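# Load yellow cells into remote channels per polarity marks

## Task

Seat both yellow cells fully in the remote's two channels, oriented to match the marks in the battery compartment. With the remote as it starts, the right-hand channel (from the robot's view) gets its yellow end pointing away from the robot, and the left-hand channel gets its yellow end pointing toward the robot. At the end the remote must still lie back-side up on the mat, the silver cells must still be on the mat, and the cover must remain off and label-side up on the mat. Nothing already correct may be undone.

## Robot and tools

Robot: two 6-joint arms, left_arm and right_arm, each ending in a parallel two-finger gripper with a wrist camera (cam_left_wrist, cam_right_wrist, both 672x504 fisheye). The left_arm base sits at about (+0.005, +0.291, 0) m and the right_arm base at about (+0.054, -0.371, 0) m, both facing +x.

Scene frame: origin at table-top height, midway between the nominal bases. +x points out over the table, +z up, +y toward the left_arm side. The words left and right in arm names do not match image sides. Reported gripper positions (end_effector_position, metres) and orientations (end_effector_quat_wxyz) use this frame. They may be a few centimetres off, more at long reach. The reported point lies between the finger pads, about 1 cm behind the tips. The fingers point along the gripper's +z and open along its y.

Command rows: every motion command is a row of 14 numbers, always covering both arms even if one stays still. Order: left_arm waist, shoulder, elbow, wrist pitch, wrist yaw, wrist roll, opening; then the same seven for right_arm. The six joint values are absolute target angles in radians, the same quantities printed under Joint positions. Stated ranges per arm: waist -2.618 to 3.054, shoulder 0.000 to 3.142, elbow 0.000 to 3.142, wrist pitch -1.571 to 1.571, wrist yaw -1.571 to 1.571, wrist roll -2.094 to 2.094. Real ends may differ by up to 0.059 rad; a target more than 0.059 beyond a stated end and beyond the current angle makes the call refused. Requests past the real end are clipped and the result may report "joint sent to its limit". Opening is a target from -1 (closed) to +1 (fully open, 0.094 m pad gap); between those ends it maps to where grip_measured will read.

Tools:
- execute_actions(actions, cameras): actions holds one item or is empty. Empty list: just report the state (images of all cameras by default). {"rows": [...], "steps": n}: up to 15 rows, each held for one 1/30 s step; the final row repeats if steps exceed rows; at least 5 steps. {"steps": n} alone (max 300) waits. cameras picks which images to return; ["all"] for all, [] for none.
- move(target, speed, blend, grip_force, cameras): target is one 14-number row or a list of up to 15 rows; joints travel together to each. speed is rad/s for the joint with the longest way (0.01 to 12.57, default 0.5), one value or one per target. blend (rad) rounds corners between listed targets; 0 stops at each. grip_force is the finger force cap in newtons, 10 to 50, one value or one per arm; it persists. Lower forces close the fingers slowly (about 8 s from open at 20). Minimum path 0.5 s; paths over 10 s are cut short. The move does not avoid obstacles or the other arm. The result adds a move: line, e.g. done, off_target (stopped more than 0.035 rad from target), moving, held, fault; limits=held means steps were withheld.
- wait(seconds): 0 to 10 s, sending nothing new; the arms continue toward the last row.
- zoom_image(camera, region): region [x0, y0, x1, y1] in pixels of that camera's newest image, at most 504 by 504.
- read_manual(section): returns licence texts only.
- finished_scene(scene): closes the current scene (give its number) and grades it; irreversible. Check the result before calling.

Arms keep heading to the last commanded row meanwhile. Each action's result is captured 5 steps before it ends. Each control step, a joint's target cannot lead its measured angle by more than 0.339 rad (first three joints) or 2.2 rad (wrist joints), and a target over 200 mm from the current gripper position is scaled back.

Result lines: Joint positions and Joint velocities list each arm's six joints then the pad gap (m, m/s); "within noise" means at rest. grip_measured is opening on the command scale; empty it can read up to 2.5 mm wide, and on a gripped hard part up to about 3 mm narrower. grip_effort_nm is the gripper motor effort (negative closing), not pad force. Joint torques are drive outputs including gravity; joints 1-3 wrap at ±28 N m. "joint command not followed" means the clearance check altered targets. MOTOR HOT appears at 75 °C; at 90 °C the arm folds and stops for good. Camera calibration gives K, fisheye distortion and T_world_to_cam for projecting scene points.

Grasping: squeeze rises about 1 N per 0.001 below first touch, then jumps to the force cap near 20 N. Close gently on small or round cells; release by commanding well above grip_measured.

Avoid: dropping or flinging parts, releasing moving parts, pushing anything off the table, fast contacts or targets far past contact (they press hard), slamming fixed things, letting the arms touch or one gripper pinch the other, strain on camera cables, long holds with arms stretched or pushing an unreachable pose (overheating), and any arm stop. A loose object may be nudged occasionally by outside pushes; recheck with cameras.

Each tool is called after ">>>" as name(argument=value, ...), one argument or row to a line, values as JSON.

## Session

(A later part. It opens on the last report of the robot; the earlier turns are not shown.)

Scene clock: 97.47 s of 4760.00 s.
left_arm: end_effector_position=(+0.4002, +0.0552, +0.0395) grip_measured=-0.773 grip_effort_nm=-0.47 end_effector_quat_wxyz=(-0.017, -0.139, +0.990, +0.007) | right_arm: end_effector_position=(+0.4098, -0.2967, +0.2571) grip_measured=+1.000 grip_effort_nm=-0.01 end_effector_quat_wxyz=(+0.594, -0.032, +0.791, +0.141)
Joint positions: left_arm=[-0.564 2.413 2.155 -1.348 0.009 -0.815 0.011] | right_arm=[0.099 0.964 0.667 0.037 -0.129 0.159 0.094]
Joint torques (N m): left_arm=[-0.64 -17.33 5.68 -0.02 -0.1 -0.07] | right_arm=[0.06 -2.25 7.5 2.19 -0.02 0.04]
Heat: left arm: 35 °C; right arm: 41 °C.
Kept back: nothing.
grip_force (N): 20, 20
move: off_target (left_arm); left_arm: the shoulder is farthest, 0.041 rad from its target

>>> execute_actions(
  actions=[],
  cameras=["cam_left_wrist"],
)

>>> zoom_image(
  camera="cam_left_wrist",
  region=[260, 190, 420, 350],
)

Scene clock: 97.57 s of 4760.00 s.
left_arm: end_effector_position=(+0.4001, +0.0552, +0.0395) grip_measured=-0.773 grip_effort_nm=-0.47 end_effector_quat_wxyz=(-0.017, -0.139, +0.990, +0.008) | right_arm: end_effector_position=(+0.4098, -0.2967, +0.2571) grip_measured=+1.000 grip_effort_nm=-0.01 end_effector_quat_wxyz=(+0.594, -0.032, +0.791, +0.141)
Joint positions: left_arm=[-0.564 2.413 2.155 -1.349 0.009 -0.815 0.011] | right_arm=[0.099 0.964 0.667 0.037 -0.129 0.159 0.094]
Joint velocities: within noise
Joint torques (N m): left_arm=[-0.69 -17.33 5.63 -0.02 -0.11 -0.06] | right_arm=[0.06 -2.25 7.5 2.19 -0.02 0.04]
Motor temperatures (°C): left_arm=[25 33 35 26 23 23 28] | right_arm=[27 23 35 41 24 25 22]
Heat: left arm: 35 °C; right arm: 41 °C.
Steps of this call (1-3: nothing new was sent). Readings (joint positions of left_arm | right_arm):
1: [-0.564 2.413 2.155 -1.349 0.009 -0.815] | [0.099 0.964 0.667 0.037 -0.129 0.159]
2: [-0.564 2.413 2.155 -1.349 0.009 -0.815] | [0.099 0.964 0.667 0.037 -0.129 0.159]
3: the state above
grip_force (N): 20, 20
camera_calibration:
cam_left_wrist: T_world_to_cam=[[0.240962, -0.969134, -0.0521204, -0.0391443], [-0.747951, -0.219653, 0.626356, 0.302175], [-0.618471, -0.111944, -0.777793, 0.386415], [0, 0, 0, 1]] pos_world=[0.474431, 0.0716946, 0.109242]
Images, in order (width x height): cam_left_wrist 672x504.

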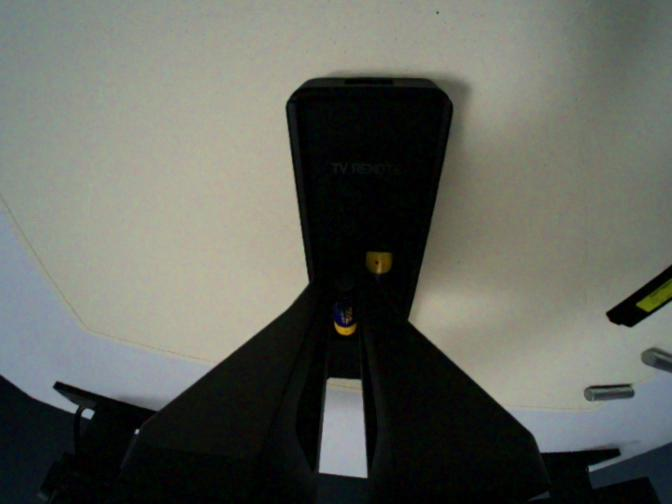

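Scaled by 3.150 from the camera's 672x504 image, which has a finer 960x720 frame.

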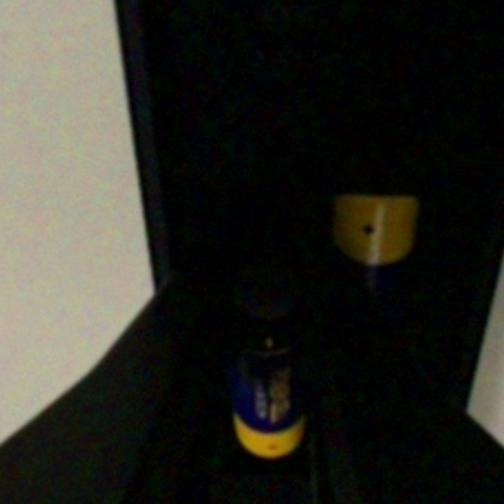

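>>> move(
  target=[-0.573, 2.372, 2.126, -1.345, 0, -0.822, -1, 0.099, 0.964, 0.667, 0.037, -0.129, 0.159, 1],
  speed=0.1,
)

>>> execute_actions(
  actions=[
    {"rows":[[-0.573,2.372,2.126,-1.345,0,-0.822,-0.775,0.099,0.964,0.667,0.037,-0.129,0.159,1],[-0.573,2.372,2.126,-1.345,0,-0.822,-0.77,0.099,0.964,0.667,0.037,-0.129,0.159,1],[-0.573,2.372,2.126,-1.345,0,-0.822,-0.765,0.099,0.964,0.667,0.037,-0.129,0.159,1],[-0.573,2.372,2.126,-1.345,0,-0.822,-0.76,0.099,0.964,0.667,0.037,-0.129,0.159,1],[-0.573,2.372,2.126,-1.345,0,-0.822,-0.755,0.099,0.964,0.667,0.037,-0.129,0.159,1],[-0.573,2.372,2.126,-1.345,0,-0.822,-0.75,0.099,0.964,0.667,0.037,-0.129,0.159,1],[-0.573,2.372,2.126,-1.345,0,-0.822,-0.745,0.099,0.964,0.667,0.037,-0.129,0.159,1],[-0.573,2.372,2.126,-1.345,0,-0.822,-0.74,0.099,0.964,0.667,0.037,-0.129,0.159,1],[-0.573,2.372,2.126,-1.345,0,-0.822,-0.735,0.099,0.964,0.667,0.037,-0.129,0.159,1],[-0.573,2.372,2.126,-1.345,0,-0.822,-0.73,0.099,0.964,0.667,0.037,-0.129,0.159,1],[-0.573,2.372,2.126,-1.345,0,-0.822,-0.725,0.099,0.964,0.667,0.037,-0.129,0.159,1],[-0.573,2.372,2.126,-1.345,0,-0.822,-0.72,0.099,0.964,0.667,0.037,-0.129,0.159,1],[-0.573,2.372,2.126,-1.345,0,-0.822,-0.71,0.099,0.964,0.667,0.037,-0.129,0.159,1],[-0.573,2.372,2.126,-1.345,0,-0.822,-0.70,0.099,0.964,0.667,0.037,-0.129,0.159,1]]},
  ],
)

>>> wait(
  seconds=0.4,
  cameras=["cam_left_wrist"],
)

>>> zoom_image(
  camera="cam_left_wrist",
  region=[260, 190, 420, 350],
)

Scene clock: 98.77 s of 4760.00 s.
left_arm: end_effector_position=(+0.3999, +0.0554, +0.0390) grip_measured=-0.773 grip_effort_nm=-0.47 end_effector_quat_wxyz=(-0.016, -0.139, +0.990, +0.007) | right_arm: end_effector_position=(+0.4098, -0.2967, +0.2571) grip_measured=+1.000 grip_effort_nm=-0.01 end_effector_quat_wxyz=(+0.594, -0.032, +0.791, +0.141)
Joint positions: left_arm=[-0.564 2.408 2.144 -1.34 0.009 -0.815 0.011] | right_arm=[0.099 0.964 0.667 0.037 -0.129 0.159 0.094]
Joint torques (N m): left_arm=[-0.66 -16.91 5.67 0.18 -0.11 -0.06] | right_arm=[0.06 -2.25 7.5 2.19 -0.02 0.04]
Heat: left arm: 35 °C; right arm: 41 °C.
Kept back: nothing.
grip_force (N): 20, 20
move: off_target (left_arm); left_arm: the shoulder is farthest, 0.036 rad from its target

Scene clock: 99.10 s of 4760.00 s.
left_arm: end_effector_position=(+0.3999, +0.0554, +0.0390) grip_measured=-0.736 grip_effort_nm=0.16 end_effector_quat_wxyz=(-0.016, -0.139, +0.990, +0.007) | right_arm: end_effector_position=(+0.4098, -0.2967, +0.2571) grip_measured=+1.000 grip_effort_nm=-0.01 end_effector_quat_wxyz=(+0.594, -0.032, +0.791, +0.141)
Joint positions: left_arm=[-0.564 2.408 2.144 -1.34 0.009 -0.815 0.012] | right_arm=[0.099 0.964 0.667 0.037 -0.129 0.159 0.094]
Joint velocities: left_arm=[-0.017 0.002 0.002 -0.081 -0.051 0.007 0.006] | right_arm=[within noise]
Joint torques (N m): left_arm=[-0.72 -16.81 5.57 0.17 -0.1 -0.07] | right_arm=[0.06 -2.25 7.5 2.19 -0.02 0.04]
Heat: left arm: 35 °C; right arm: 41 °C.
Steps of this call (1-10: this action's first 10). Readings (joint positions of left_arm | right_arm):
1: [-0.564 2.408 2.144 -1.340 0.009 -0.815] | [0.099 0.964 0.667 0.037 -0.129 0.159]
2: [-0.564 2.408 2.144 -1.340 0.009 -0.815] | [0.099 0.964 0.667 0.037 -0.129 0.159]
4: [-0.564 2.408 2.144 -1.340 0.009 -0.815] | [0.099 0.964 0.667 0.037 -0.129 0.159]
8: [-0.564 2.408 2.144 -1.340 0.009 -0.815] | [0.099 0.964 0.667 0.037 -0.129 0.159]
10: the state above
grip_force (N): 20, 20

Scene clock: 99.67 s of 4760.00 s.
left_arm: end_effector_position=(+0.3999, +0.0554, +0.0390) grip_measured=-0.703 grip_effort_nm=0.16 end_effector_quat_wxyz=(-0.016, -0.139, +0.990, +0.007) | right_arm: end_effector_position=(+0.4098, -0.2967, +0.2571) grip_measured=+1.000 grip_effort_nm=-0.01 end_effector_quat_wxyz=(+0.594, -0.032, +0.791, +0.141)
Joint positions: left_arm=[-0.564 2.408 2.144 -1.34 0.009 -0.815 0.014] | right_arm=[0.099 0.964 0.667 0.037 -0.129 0.159 0.094]
Joint torques (N m): left_arm=[-0.76 -16.83 5.57 0.15 -0.1 -0.08] | right_arm=[0.06 -2.25 7.49 2.19 -0.02 0.04]
Heat: left arm: 35 °C; right arm: 41 °C.
Steps of this call (1-5: your previous action's last 5; 6-15: toward your last target; 16-17: nothing new was sent). Readings (joint positions of left_arm | right_arm):
1: [-0.564 2.408 2.144 -1.340 0.009 -0.815] | [0.099 0.964 0.667 0.037 -0.129 0.159]
2: [-0.564 2.408 2.144 -1.340 0.009 -0.815] | [0.099 0.964 0.667 0.037 -0.129 0.159]
4: [-0.564 2.408 2.144 -1.340 0.009 -0.815] | [0.099 0.964 0.667 0.037 -0.129 0.159]
8: [-0.564 2.408 2.144 -1.340 0.009 -0.815] | [0.099 0.964 0.667 0.037 -0.129 0.159]
17: the state above
All arms were judged still, so your last target was given up. Each gripper or tool keeps its last command.
grip_force (N): 20, 20
camera_calibration:
cam_left_wrist: T_world_to_cam=[[0.241011, -0.969219, -0.0502831, -0.0390838], [-0.749373, -0.218767, 0.624965, 0.302865], [-0.616728, -0.112943, -0.779032, 0.385338], [0, 0, 0, 1]] pos_world=[0.474027, 0.0718971, 0.108945]
Images, in order (width x height): cam_left_wrist 672x504.

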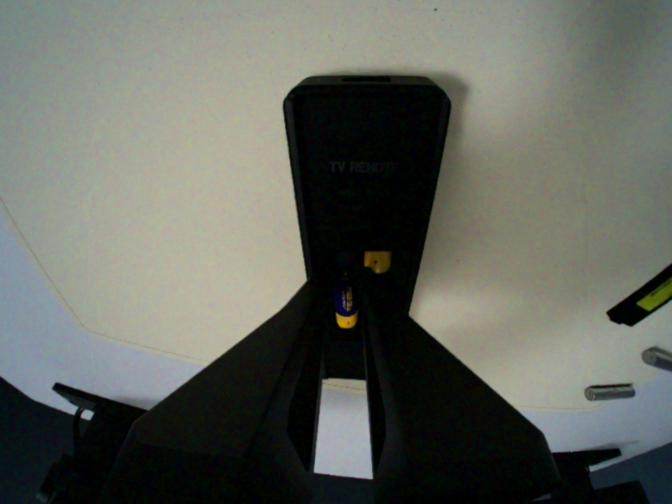

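Scaled by 3.150 from the camera's 672x504 image, which has a finer 960x720 frame.

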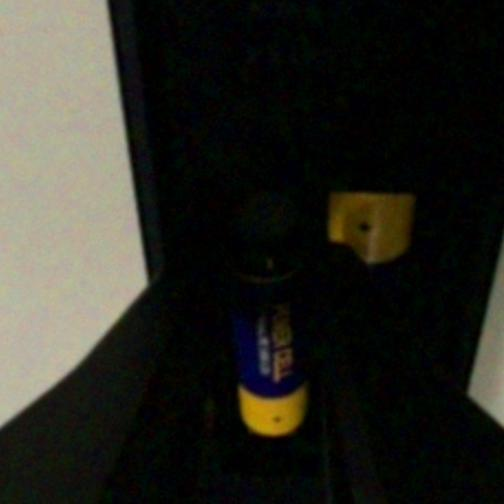

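>>> move(
  target=[
    [-0.573, 2.372, 2.15, -1.365, 0, -0.822, -0.66, 0.099, 0.964, 0.667, 0.037, -0.129, 0.159, 1],
    [-0.573, 2.36, 2.29, -1.46, 0, -0.822, -0.5, 0.099, 0.964, 0.667, 0.037, -0.129, 0.159, 1],
  ],
  speed=0.3,
  cameras=["cam_left_wrist"],
)

>>> zoom_image(
  camera="cam_left_wrist",
  region=[280, 160, 420, 300],
)

Scene clock: 102.20 s of 4760.00 s.
left_arm: end_effector_position=(+0.4022, +0.0530, +0.0752) grip_measured=-0.503 grip_effort_nm=0.16 end_effector_quat_wxyz=(-0.006, -0.138, +0.990, -0.002) | right_arm: end_effector_position=(+0.4098, -0.2967, +0.2571) grip_measured=+1.000 grip_effort_nm=-0.01 end_effector_quat_wxyz=(+0.594, -0.032, +0.791, +0.141)
Joint positions: left_arm=[-0.566 2.397 2.268 -1.449 0.009 -0.815 0.023] | right_arm=[0.099 0.964 0.667 0.037 -0.129 0.159 0.094]
Joint torques (N m): left_arm=[-0.54 -16.81 9.46 0.17 -0.1 -0.08] | right_arm=[0.06 -2.25 7.49 2.19 -0.02 0.04]
Heat: left arm: 35 °C; right arm: 41 °C.
Kept back: nothing.
grip_force (N): 20, 20
move: off_target (left_arm); target 2's new numbers were sent with left_arm's shoulder 0.037 rad from that target; left_arm: the shoulder is farthest, 0.037 rad from its target
camera_calibration:
cam_left_wrist: T_world_to_cam=[[0.240125, -0.97023, -0.031528, -0.0410379], [-0.763981, -0.208917, 0.610481, 0.287875], [-0.598894, -0.122505, -0.791403, 0.408917], [0, 0, 0, 1]] pos_world=[0.474683, 0.0704203, 0.146582]
Images, in order (width x height): cam_left_wrist 672x504.

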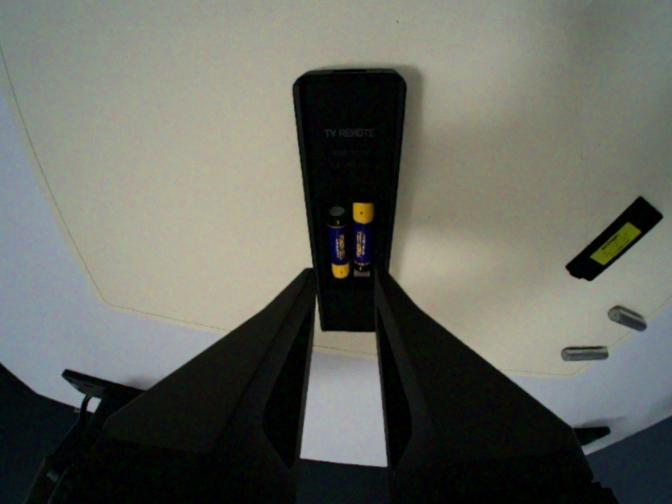

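Scaled by 3.600 from the camera's 672x504 image, which has a finer 960x720 frame.

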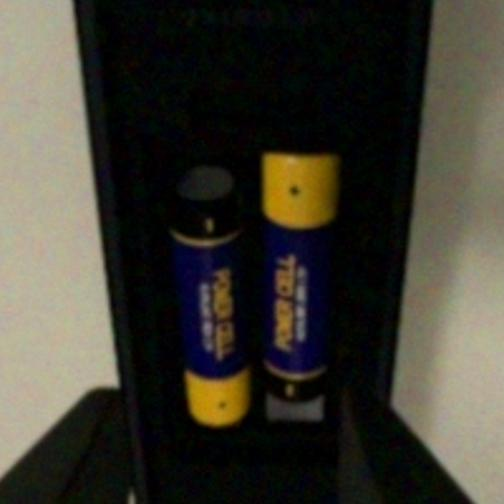

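>>> move(
  target=[
    [-0.566, 2.36, 2.29, -1.46, 0, -0.822, -1, 0.099, 0.964, 0.667, 0.037, -0.129, 0.159, 1],
    [-0.552, 2.337, 2.106, -1.296, 0, -0.848, -1, 0.099, 0.964, 0.667, 0.037, -0.129, 0.159, 1],
  ],
  speed=0.3,
  cameras=["cam_left_wrist"],
)

>>> zoom_image(
  camera="cam_left_wrist",
  region=[260, 190, 420, 350],
)

Scene clock: 106.33 s of 4760.00 s.
left_arm: end_effector_position=(+0.4042, +0.0563, +0.0445) grip_measured=-0.986 grip_effort_nm=-0.47 end_effector_quat_wxyz=(-0.003, -0.155, +0.988, -0.004) | right_arm: end_effector_position=(+0.4098, -0.2967, +0.2571) grip_measured=+1.000 grip_effort_nm=-0.01 end_effector_quat_wxyz=(+0.594, -0.032, +0.791, +0.141)
Joint positions: left_arm=[-0.558 2.38 2.117 -1.308 0.009 -0.84 0.001] | right_arm=[0.099 0.964 0.667 0.037 -0.129 0.159 0.094]
Joint torques (N m): left_arm=[0.44 -17.33 6.3 0.39 -0.08 -0.09] | right_arm=[0.05 -2.25 7.5 2.19 -0.01 0.04]
Heat: left arm: 34 °C; right arm: 42 °C.
Kept back: nothing.
grip_force (N): 20, 20
move: off_target (left_arm); left_arm: the shoulder is farthest, 0.043 rad from its target
camera_calibration:
cam_left_wrist: T_world_to_cam=[[0.272353, -0.961815, -0.0271155, -0.053047], [-0.759939, -0.232303, 0.607066, 0.30873], [-0.590184, -0.14473, -0.794189, 0.384101], [0, 0, 0, 1]] pos_world=[0.475754, 0.0762885, 0.116191]
Images, in order (width x height): cam_left_wrist 672x504.

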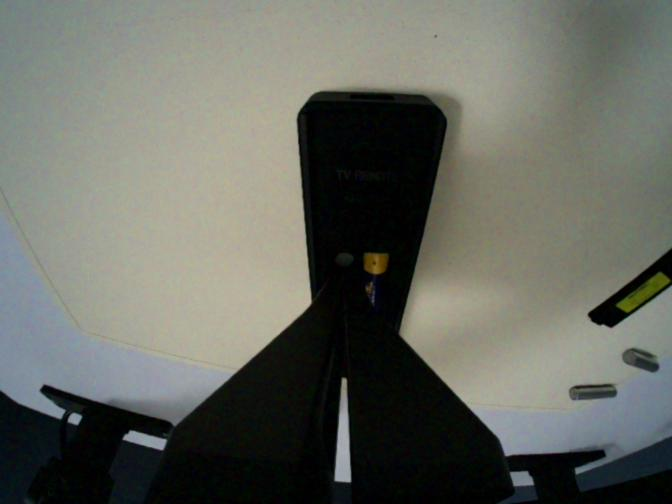

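Scaled by 3.150 from the camera's 672x504 image, which has a finer 960x720 frame.

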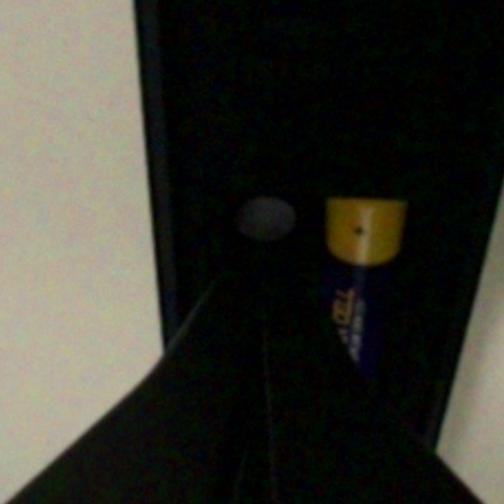

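>>> move(
  target=[-0.552, 2.337, 2.083, -1.270, 0, -0.848, -1, 0.099, 0.964, 0.667, 0.037, -0.129, 0.159, 1],
  speed=0.1,
)

>>> move(
  target=[-0.552, 2.337, 2.06, -1.246, 0, -0.848, -1, 0.099, 0.964, 0.667, 0.037, -0.129, 0.159, 1],
  speed=0.1,
  cameras=["cam_left_wrist"],
)

>>> zoom_image(
  camera="cam_left_wrist",
  region=[260, 190, 420, 350],
)

Scene clock: 107.33 s of 4760.00 s.
left_arm: end_effector_position=(+0.4046, +0.0560, +0.0395) grip_measured=-0.986 grip_effort_nm=-0.47 end_effector_quat_wxyz=(-0.002, -0.155, +0.988, -0.005) | right_arm: end_effector_position=(+0.4098, -0.2967, +0.2571) grip_measured=+1.000 grip_effort_nm=-0.01 end_effector_quat_wxyz=(+0.594, -0.032, +0.791, +0.141)
Joint positions: left_arm=[-0.558 2.379 2.096 -1.284 0.009 -0.84 0.001] | right_arm=[0.099 0.964 0.667 0.037 -0.129 0.159 0.094]
Joint torques (N m): left_arm=[0.4 -17.31 6.22 0.43 -0.1 -0.05] | right_arm=[0.06 -2.25 7.49 2.19 -0.02 0.04]
Heat: left arm: 34 °C; right arm: 42 °C.
Kept back: nothing.
grip_force (N): 20, 20
move: off_target (left_arm); left_arm: the shoulder is farthest, 0.042 rad from its target

Scene clock: 108.07 s of 4760.00 s.
left_arm: end_effector_position=(+0.4050, +0.0558, +0.0374) grip_measured=-0.986 grip_effort_nm=-0.47 end_effector_quat_wxyz=(+0.001, -0.155, +0.988, -0.007) | right_arm: end_effector_position=(+0.4098, -0.2967, +0.2571) grip_measured=+1.000 grip_effort_nm=-0.01 end_effector_quat_wxyz=(+0.594, -0.032, +0.791, +0.141)
Joint positions: left_arm=[-0.558 2.373 2.076 -1.264 0.009 -0.84 0.001] | right_arm=[0.099 0.964 0.667 0.037 -0.129 0.159 0.094]
Joint torques (N m): left_arm=[0.47 -16.7 5.83 0.5 -0.09 -0.07] | right_arm=[0.06 -2.25 7.5 2.19 -0.02 0.04]
Heat: left arm: 34 °C; right arm: 42 °C.
Kept back: nothing.
grip_force (N): 20, 20
move: off_target (left_arm); left_arm: the shoulder is farthest, 0.036 rad from its target
camera_calibration:
cam_left_wrist: T_world_to_cam=[[0.272478, -0.961954, -0.0199913, -0.0541919], [-0.76512, -0.229229, 0.601702, 0.315667], [-0.583392, -0.148655, -0.798471, 0.3765], [0, 0, 0, 1]] pos_world=[0.475937, 0.0761983, 0.109603]
Images, in order (width x height): cam_left_wrist 672x504.

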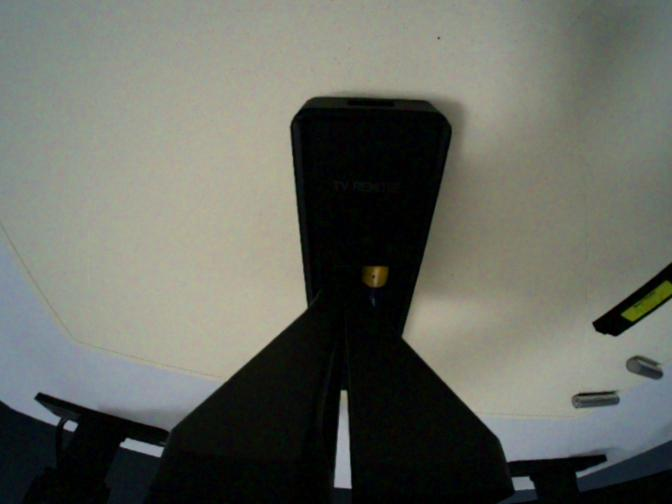

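Scaled by 3.150 from the camera's 672x504 image, which has a finer 960x720 frame.

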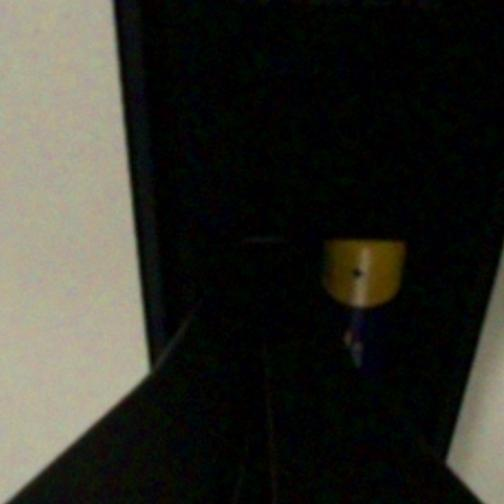

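>>> move(
  target=[-0.552, 2.36, 2.035, -1.215, 0, -0.848, -1, 0.099, 0.964, 0.667, 0.037, -0.129, 0.159, 1],
  speed=0.1,
)

>>> move(
  target=[-0.552, 2.41, 2.015, -1.16, 0, -0.848, -1, 0.099, 0.964, 0.667, 0.037, -0.129, 0.159, 1],
  speed=0.1,
  cameras=["cam_left_wrist"],
)

>>> zoom_image(
  camera="cam_left_wrist",
  region=[260, 190, 420, 350],
)

Scene clock: 109.00 s of 4760.00 s.
left_arm: end_effector_position=(+0.4051, +0.0558, +0.0356) grip_measured=-0.986 grip_effort_nm=-0.47 end_effector_quat_wxyz=(+0.002, -0.155, +0.988, -0.008) | right_arm: end_effector_position=(+0.4098, -0.2967, +0.2571) grip_measured=+1.000 grip_effort_nm=-0.01 end_effector_quat_wxyz=(+0.594, -0.032, +0.791, +0.141)
Joint positions: left_arm=[-0.558 2.369 2.062 -1.25 0.009 -0.84 0.001] | right_arm=[0.099 0.964 0.667 0.037 -0.129 0.159 0.094]
Joint torques (N m): left_arm=[0.44 -14.04 4.83 0.69 -0.09 -0.06] | right_arm=[0.06 -2.25 7.5 2.19 -0.02 0.04]
Heat: left arm: 34 °C; right arm: 42 °C.
Kept back: nothing.
grip_force (N): 20, 20
move: done

Scene clock: 109.80 s of 4760.00 s.
left_arm: end_effector_position=(+0.4055, +0.0555, +0.0345) grip_measured=-0.986 grip_effort_nm=-0.47 end_effector_quat_wxyz=(+0.003, -0.155, +0.988, -0.009) | right_arm: end_effector_position=(+0.4098, -0.2967, +0.2571) grip_measured=+1.000 grip_effort_nm=-0.01 end_effector_quat_wxyz=(+0.594, -0.032, +0.791, +0.141)
Joint positions: left_arm=[-0.558 2.369 2.058 -1.243 0.009 -0.84 0.001] | right_arm=[0.099 0.964 0.667 0.037 -0.129 0.159 0.094]
Joint torques (N m): left_arm=[0.44 -9.61 3.29 1.2 -0.1 -0.08] | right_arm=[0.05 -2.25 7.5 2.19 -0.02 0.04]
Heat: left arm: 34 °C; right arm: 42 °C.
Kept back: nothing.
grip_force (N): 20, 20
move: off_target (left_arm); left_arm: the wrist pitch is farthest, 0.083 rad from its target
camera_calibration:
cam_left_wrist: T_world_to_cam=[[0.272983, -0.961898, -0.0152353, -0.0551103], [-0.768423, -0.227549, 0.598121, 0.3191], [-0.578798, -0.15157, -0.801261, 0.372802], [0, 0, 0, 1]] pos_world=[0.476025, 0.0761058, 0.107012]
Images, in order (width x height): cam_left_wrist 672x504.

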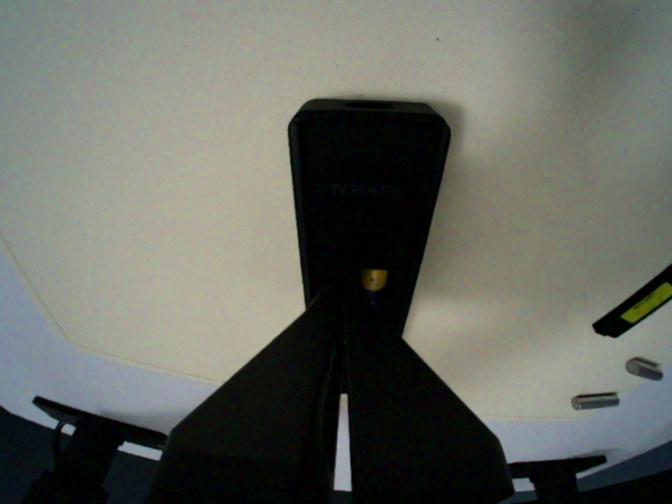

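Scaled by 3.150 from the camera's 672x504 image, which has a finer 960x720 frame.

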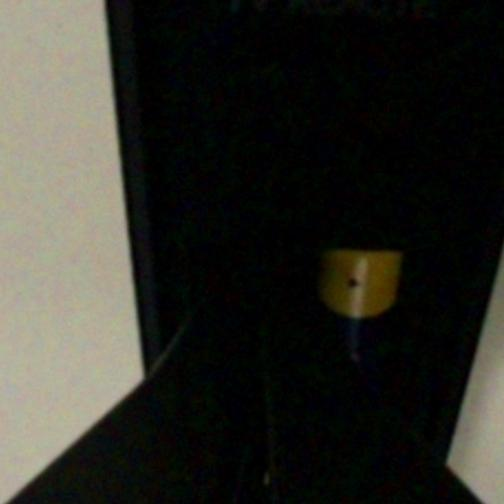

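>>> move(
  target=[
    [-0.552, 2.36, 2.20, -1.40, 0, -0.848, -1, 0.099, 0.964, 0.667, 0.037, -0.129, 0.159, 1],
    [-0.582, 2.22, 2.05, -1.30, 0, -0.848, -0.6, 0.099, 0.964, 0.667, 0.037, -0.129, 0.159, 1],
  ],
  speed=0.4,
  cameras=["cam_left_wrist"],
)

>>> zoom_image(
  camera="cam_left_wrist",
  region=[270, 140, 420, 290],
)

Scene clock: 112.83 s of 4760.00 s.
left_arm: end_effector_position=(+0.3930, +0.0518, +0.0870) grip_measured=-0.603 grip_effort_nm=0.16 end_effector_quat_wxyz=(+0.024, -0.144, +0.989, -0.027) | right_arm: end_effector_position=(+0.4098, -0.2967, +0.2571) grip_measured=+1.000 grip_effort_nm=-0.01 end_effector_quat_wxyz=(+0.594, -0.032, +0.791, +0.141)
Joint positions: left_arm=[-0.579 2.251 2.062 -1.311 0.009 -0.841 0.019] | right_arm=[0.099 0.964 0.667 0.037 -0.129 0.159 0.094]
Joint torques (N m): left_arm=[-0.24 -15.5 6.28 0.54 -0.08 -0.07] | right_arm=[0.06 -2.25 7.5 2.19 -0.02 0.04]
Heat: left arm: 34 °C; right arm: 42 °C.
Kept back: nothing.
grip_force (N): 20, 20
move: done
camera_calibration:
cam_left_wrist: T_world_to_cam=[[0.252934, -0.967172, 0.0245664, -0.0497214], [-0.800397, -0.19492, 0.566896, 0.290794], [-0.543497, -0.16305, -0.823423, 0.395796], [0, 0, 0, 1]] pos_world=[0.460441, 0.0731271, 0.162279]
Images, in order (width x height): cam_left_wrist 672x504.

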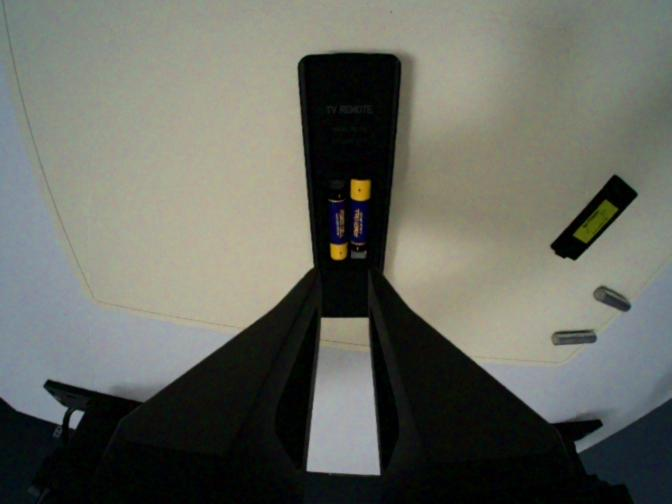

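Scaled by 3.360 from the camera's 672x504 image, which has a finer 960x720 frame.

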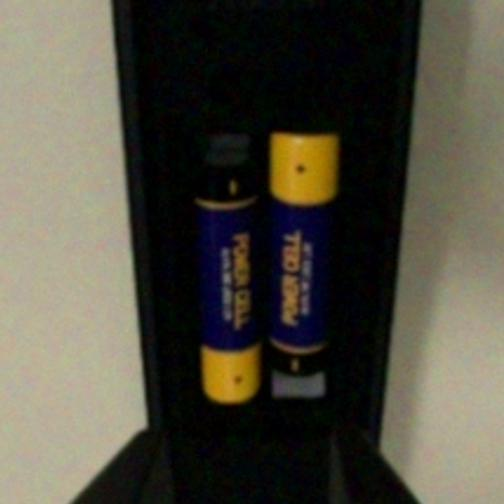

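>>> finished_scene(
  scene=1,
)

The scene is finished: the task was done.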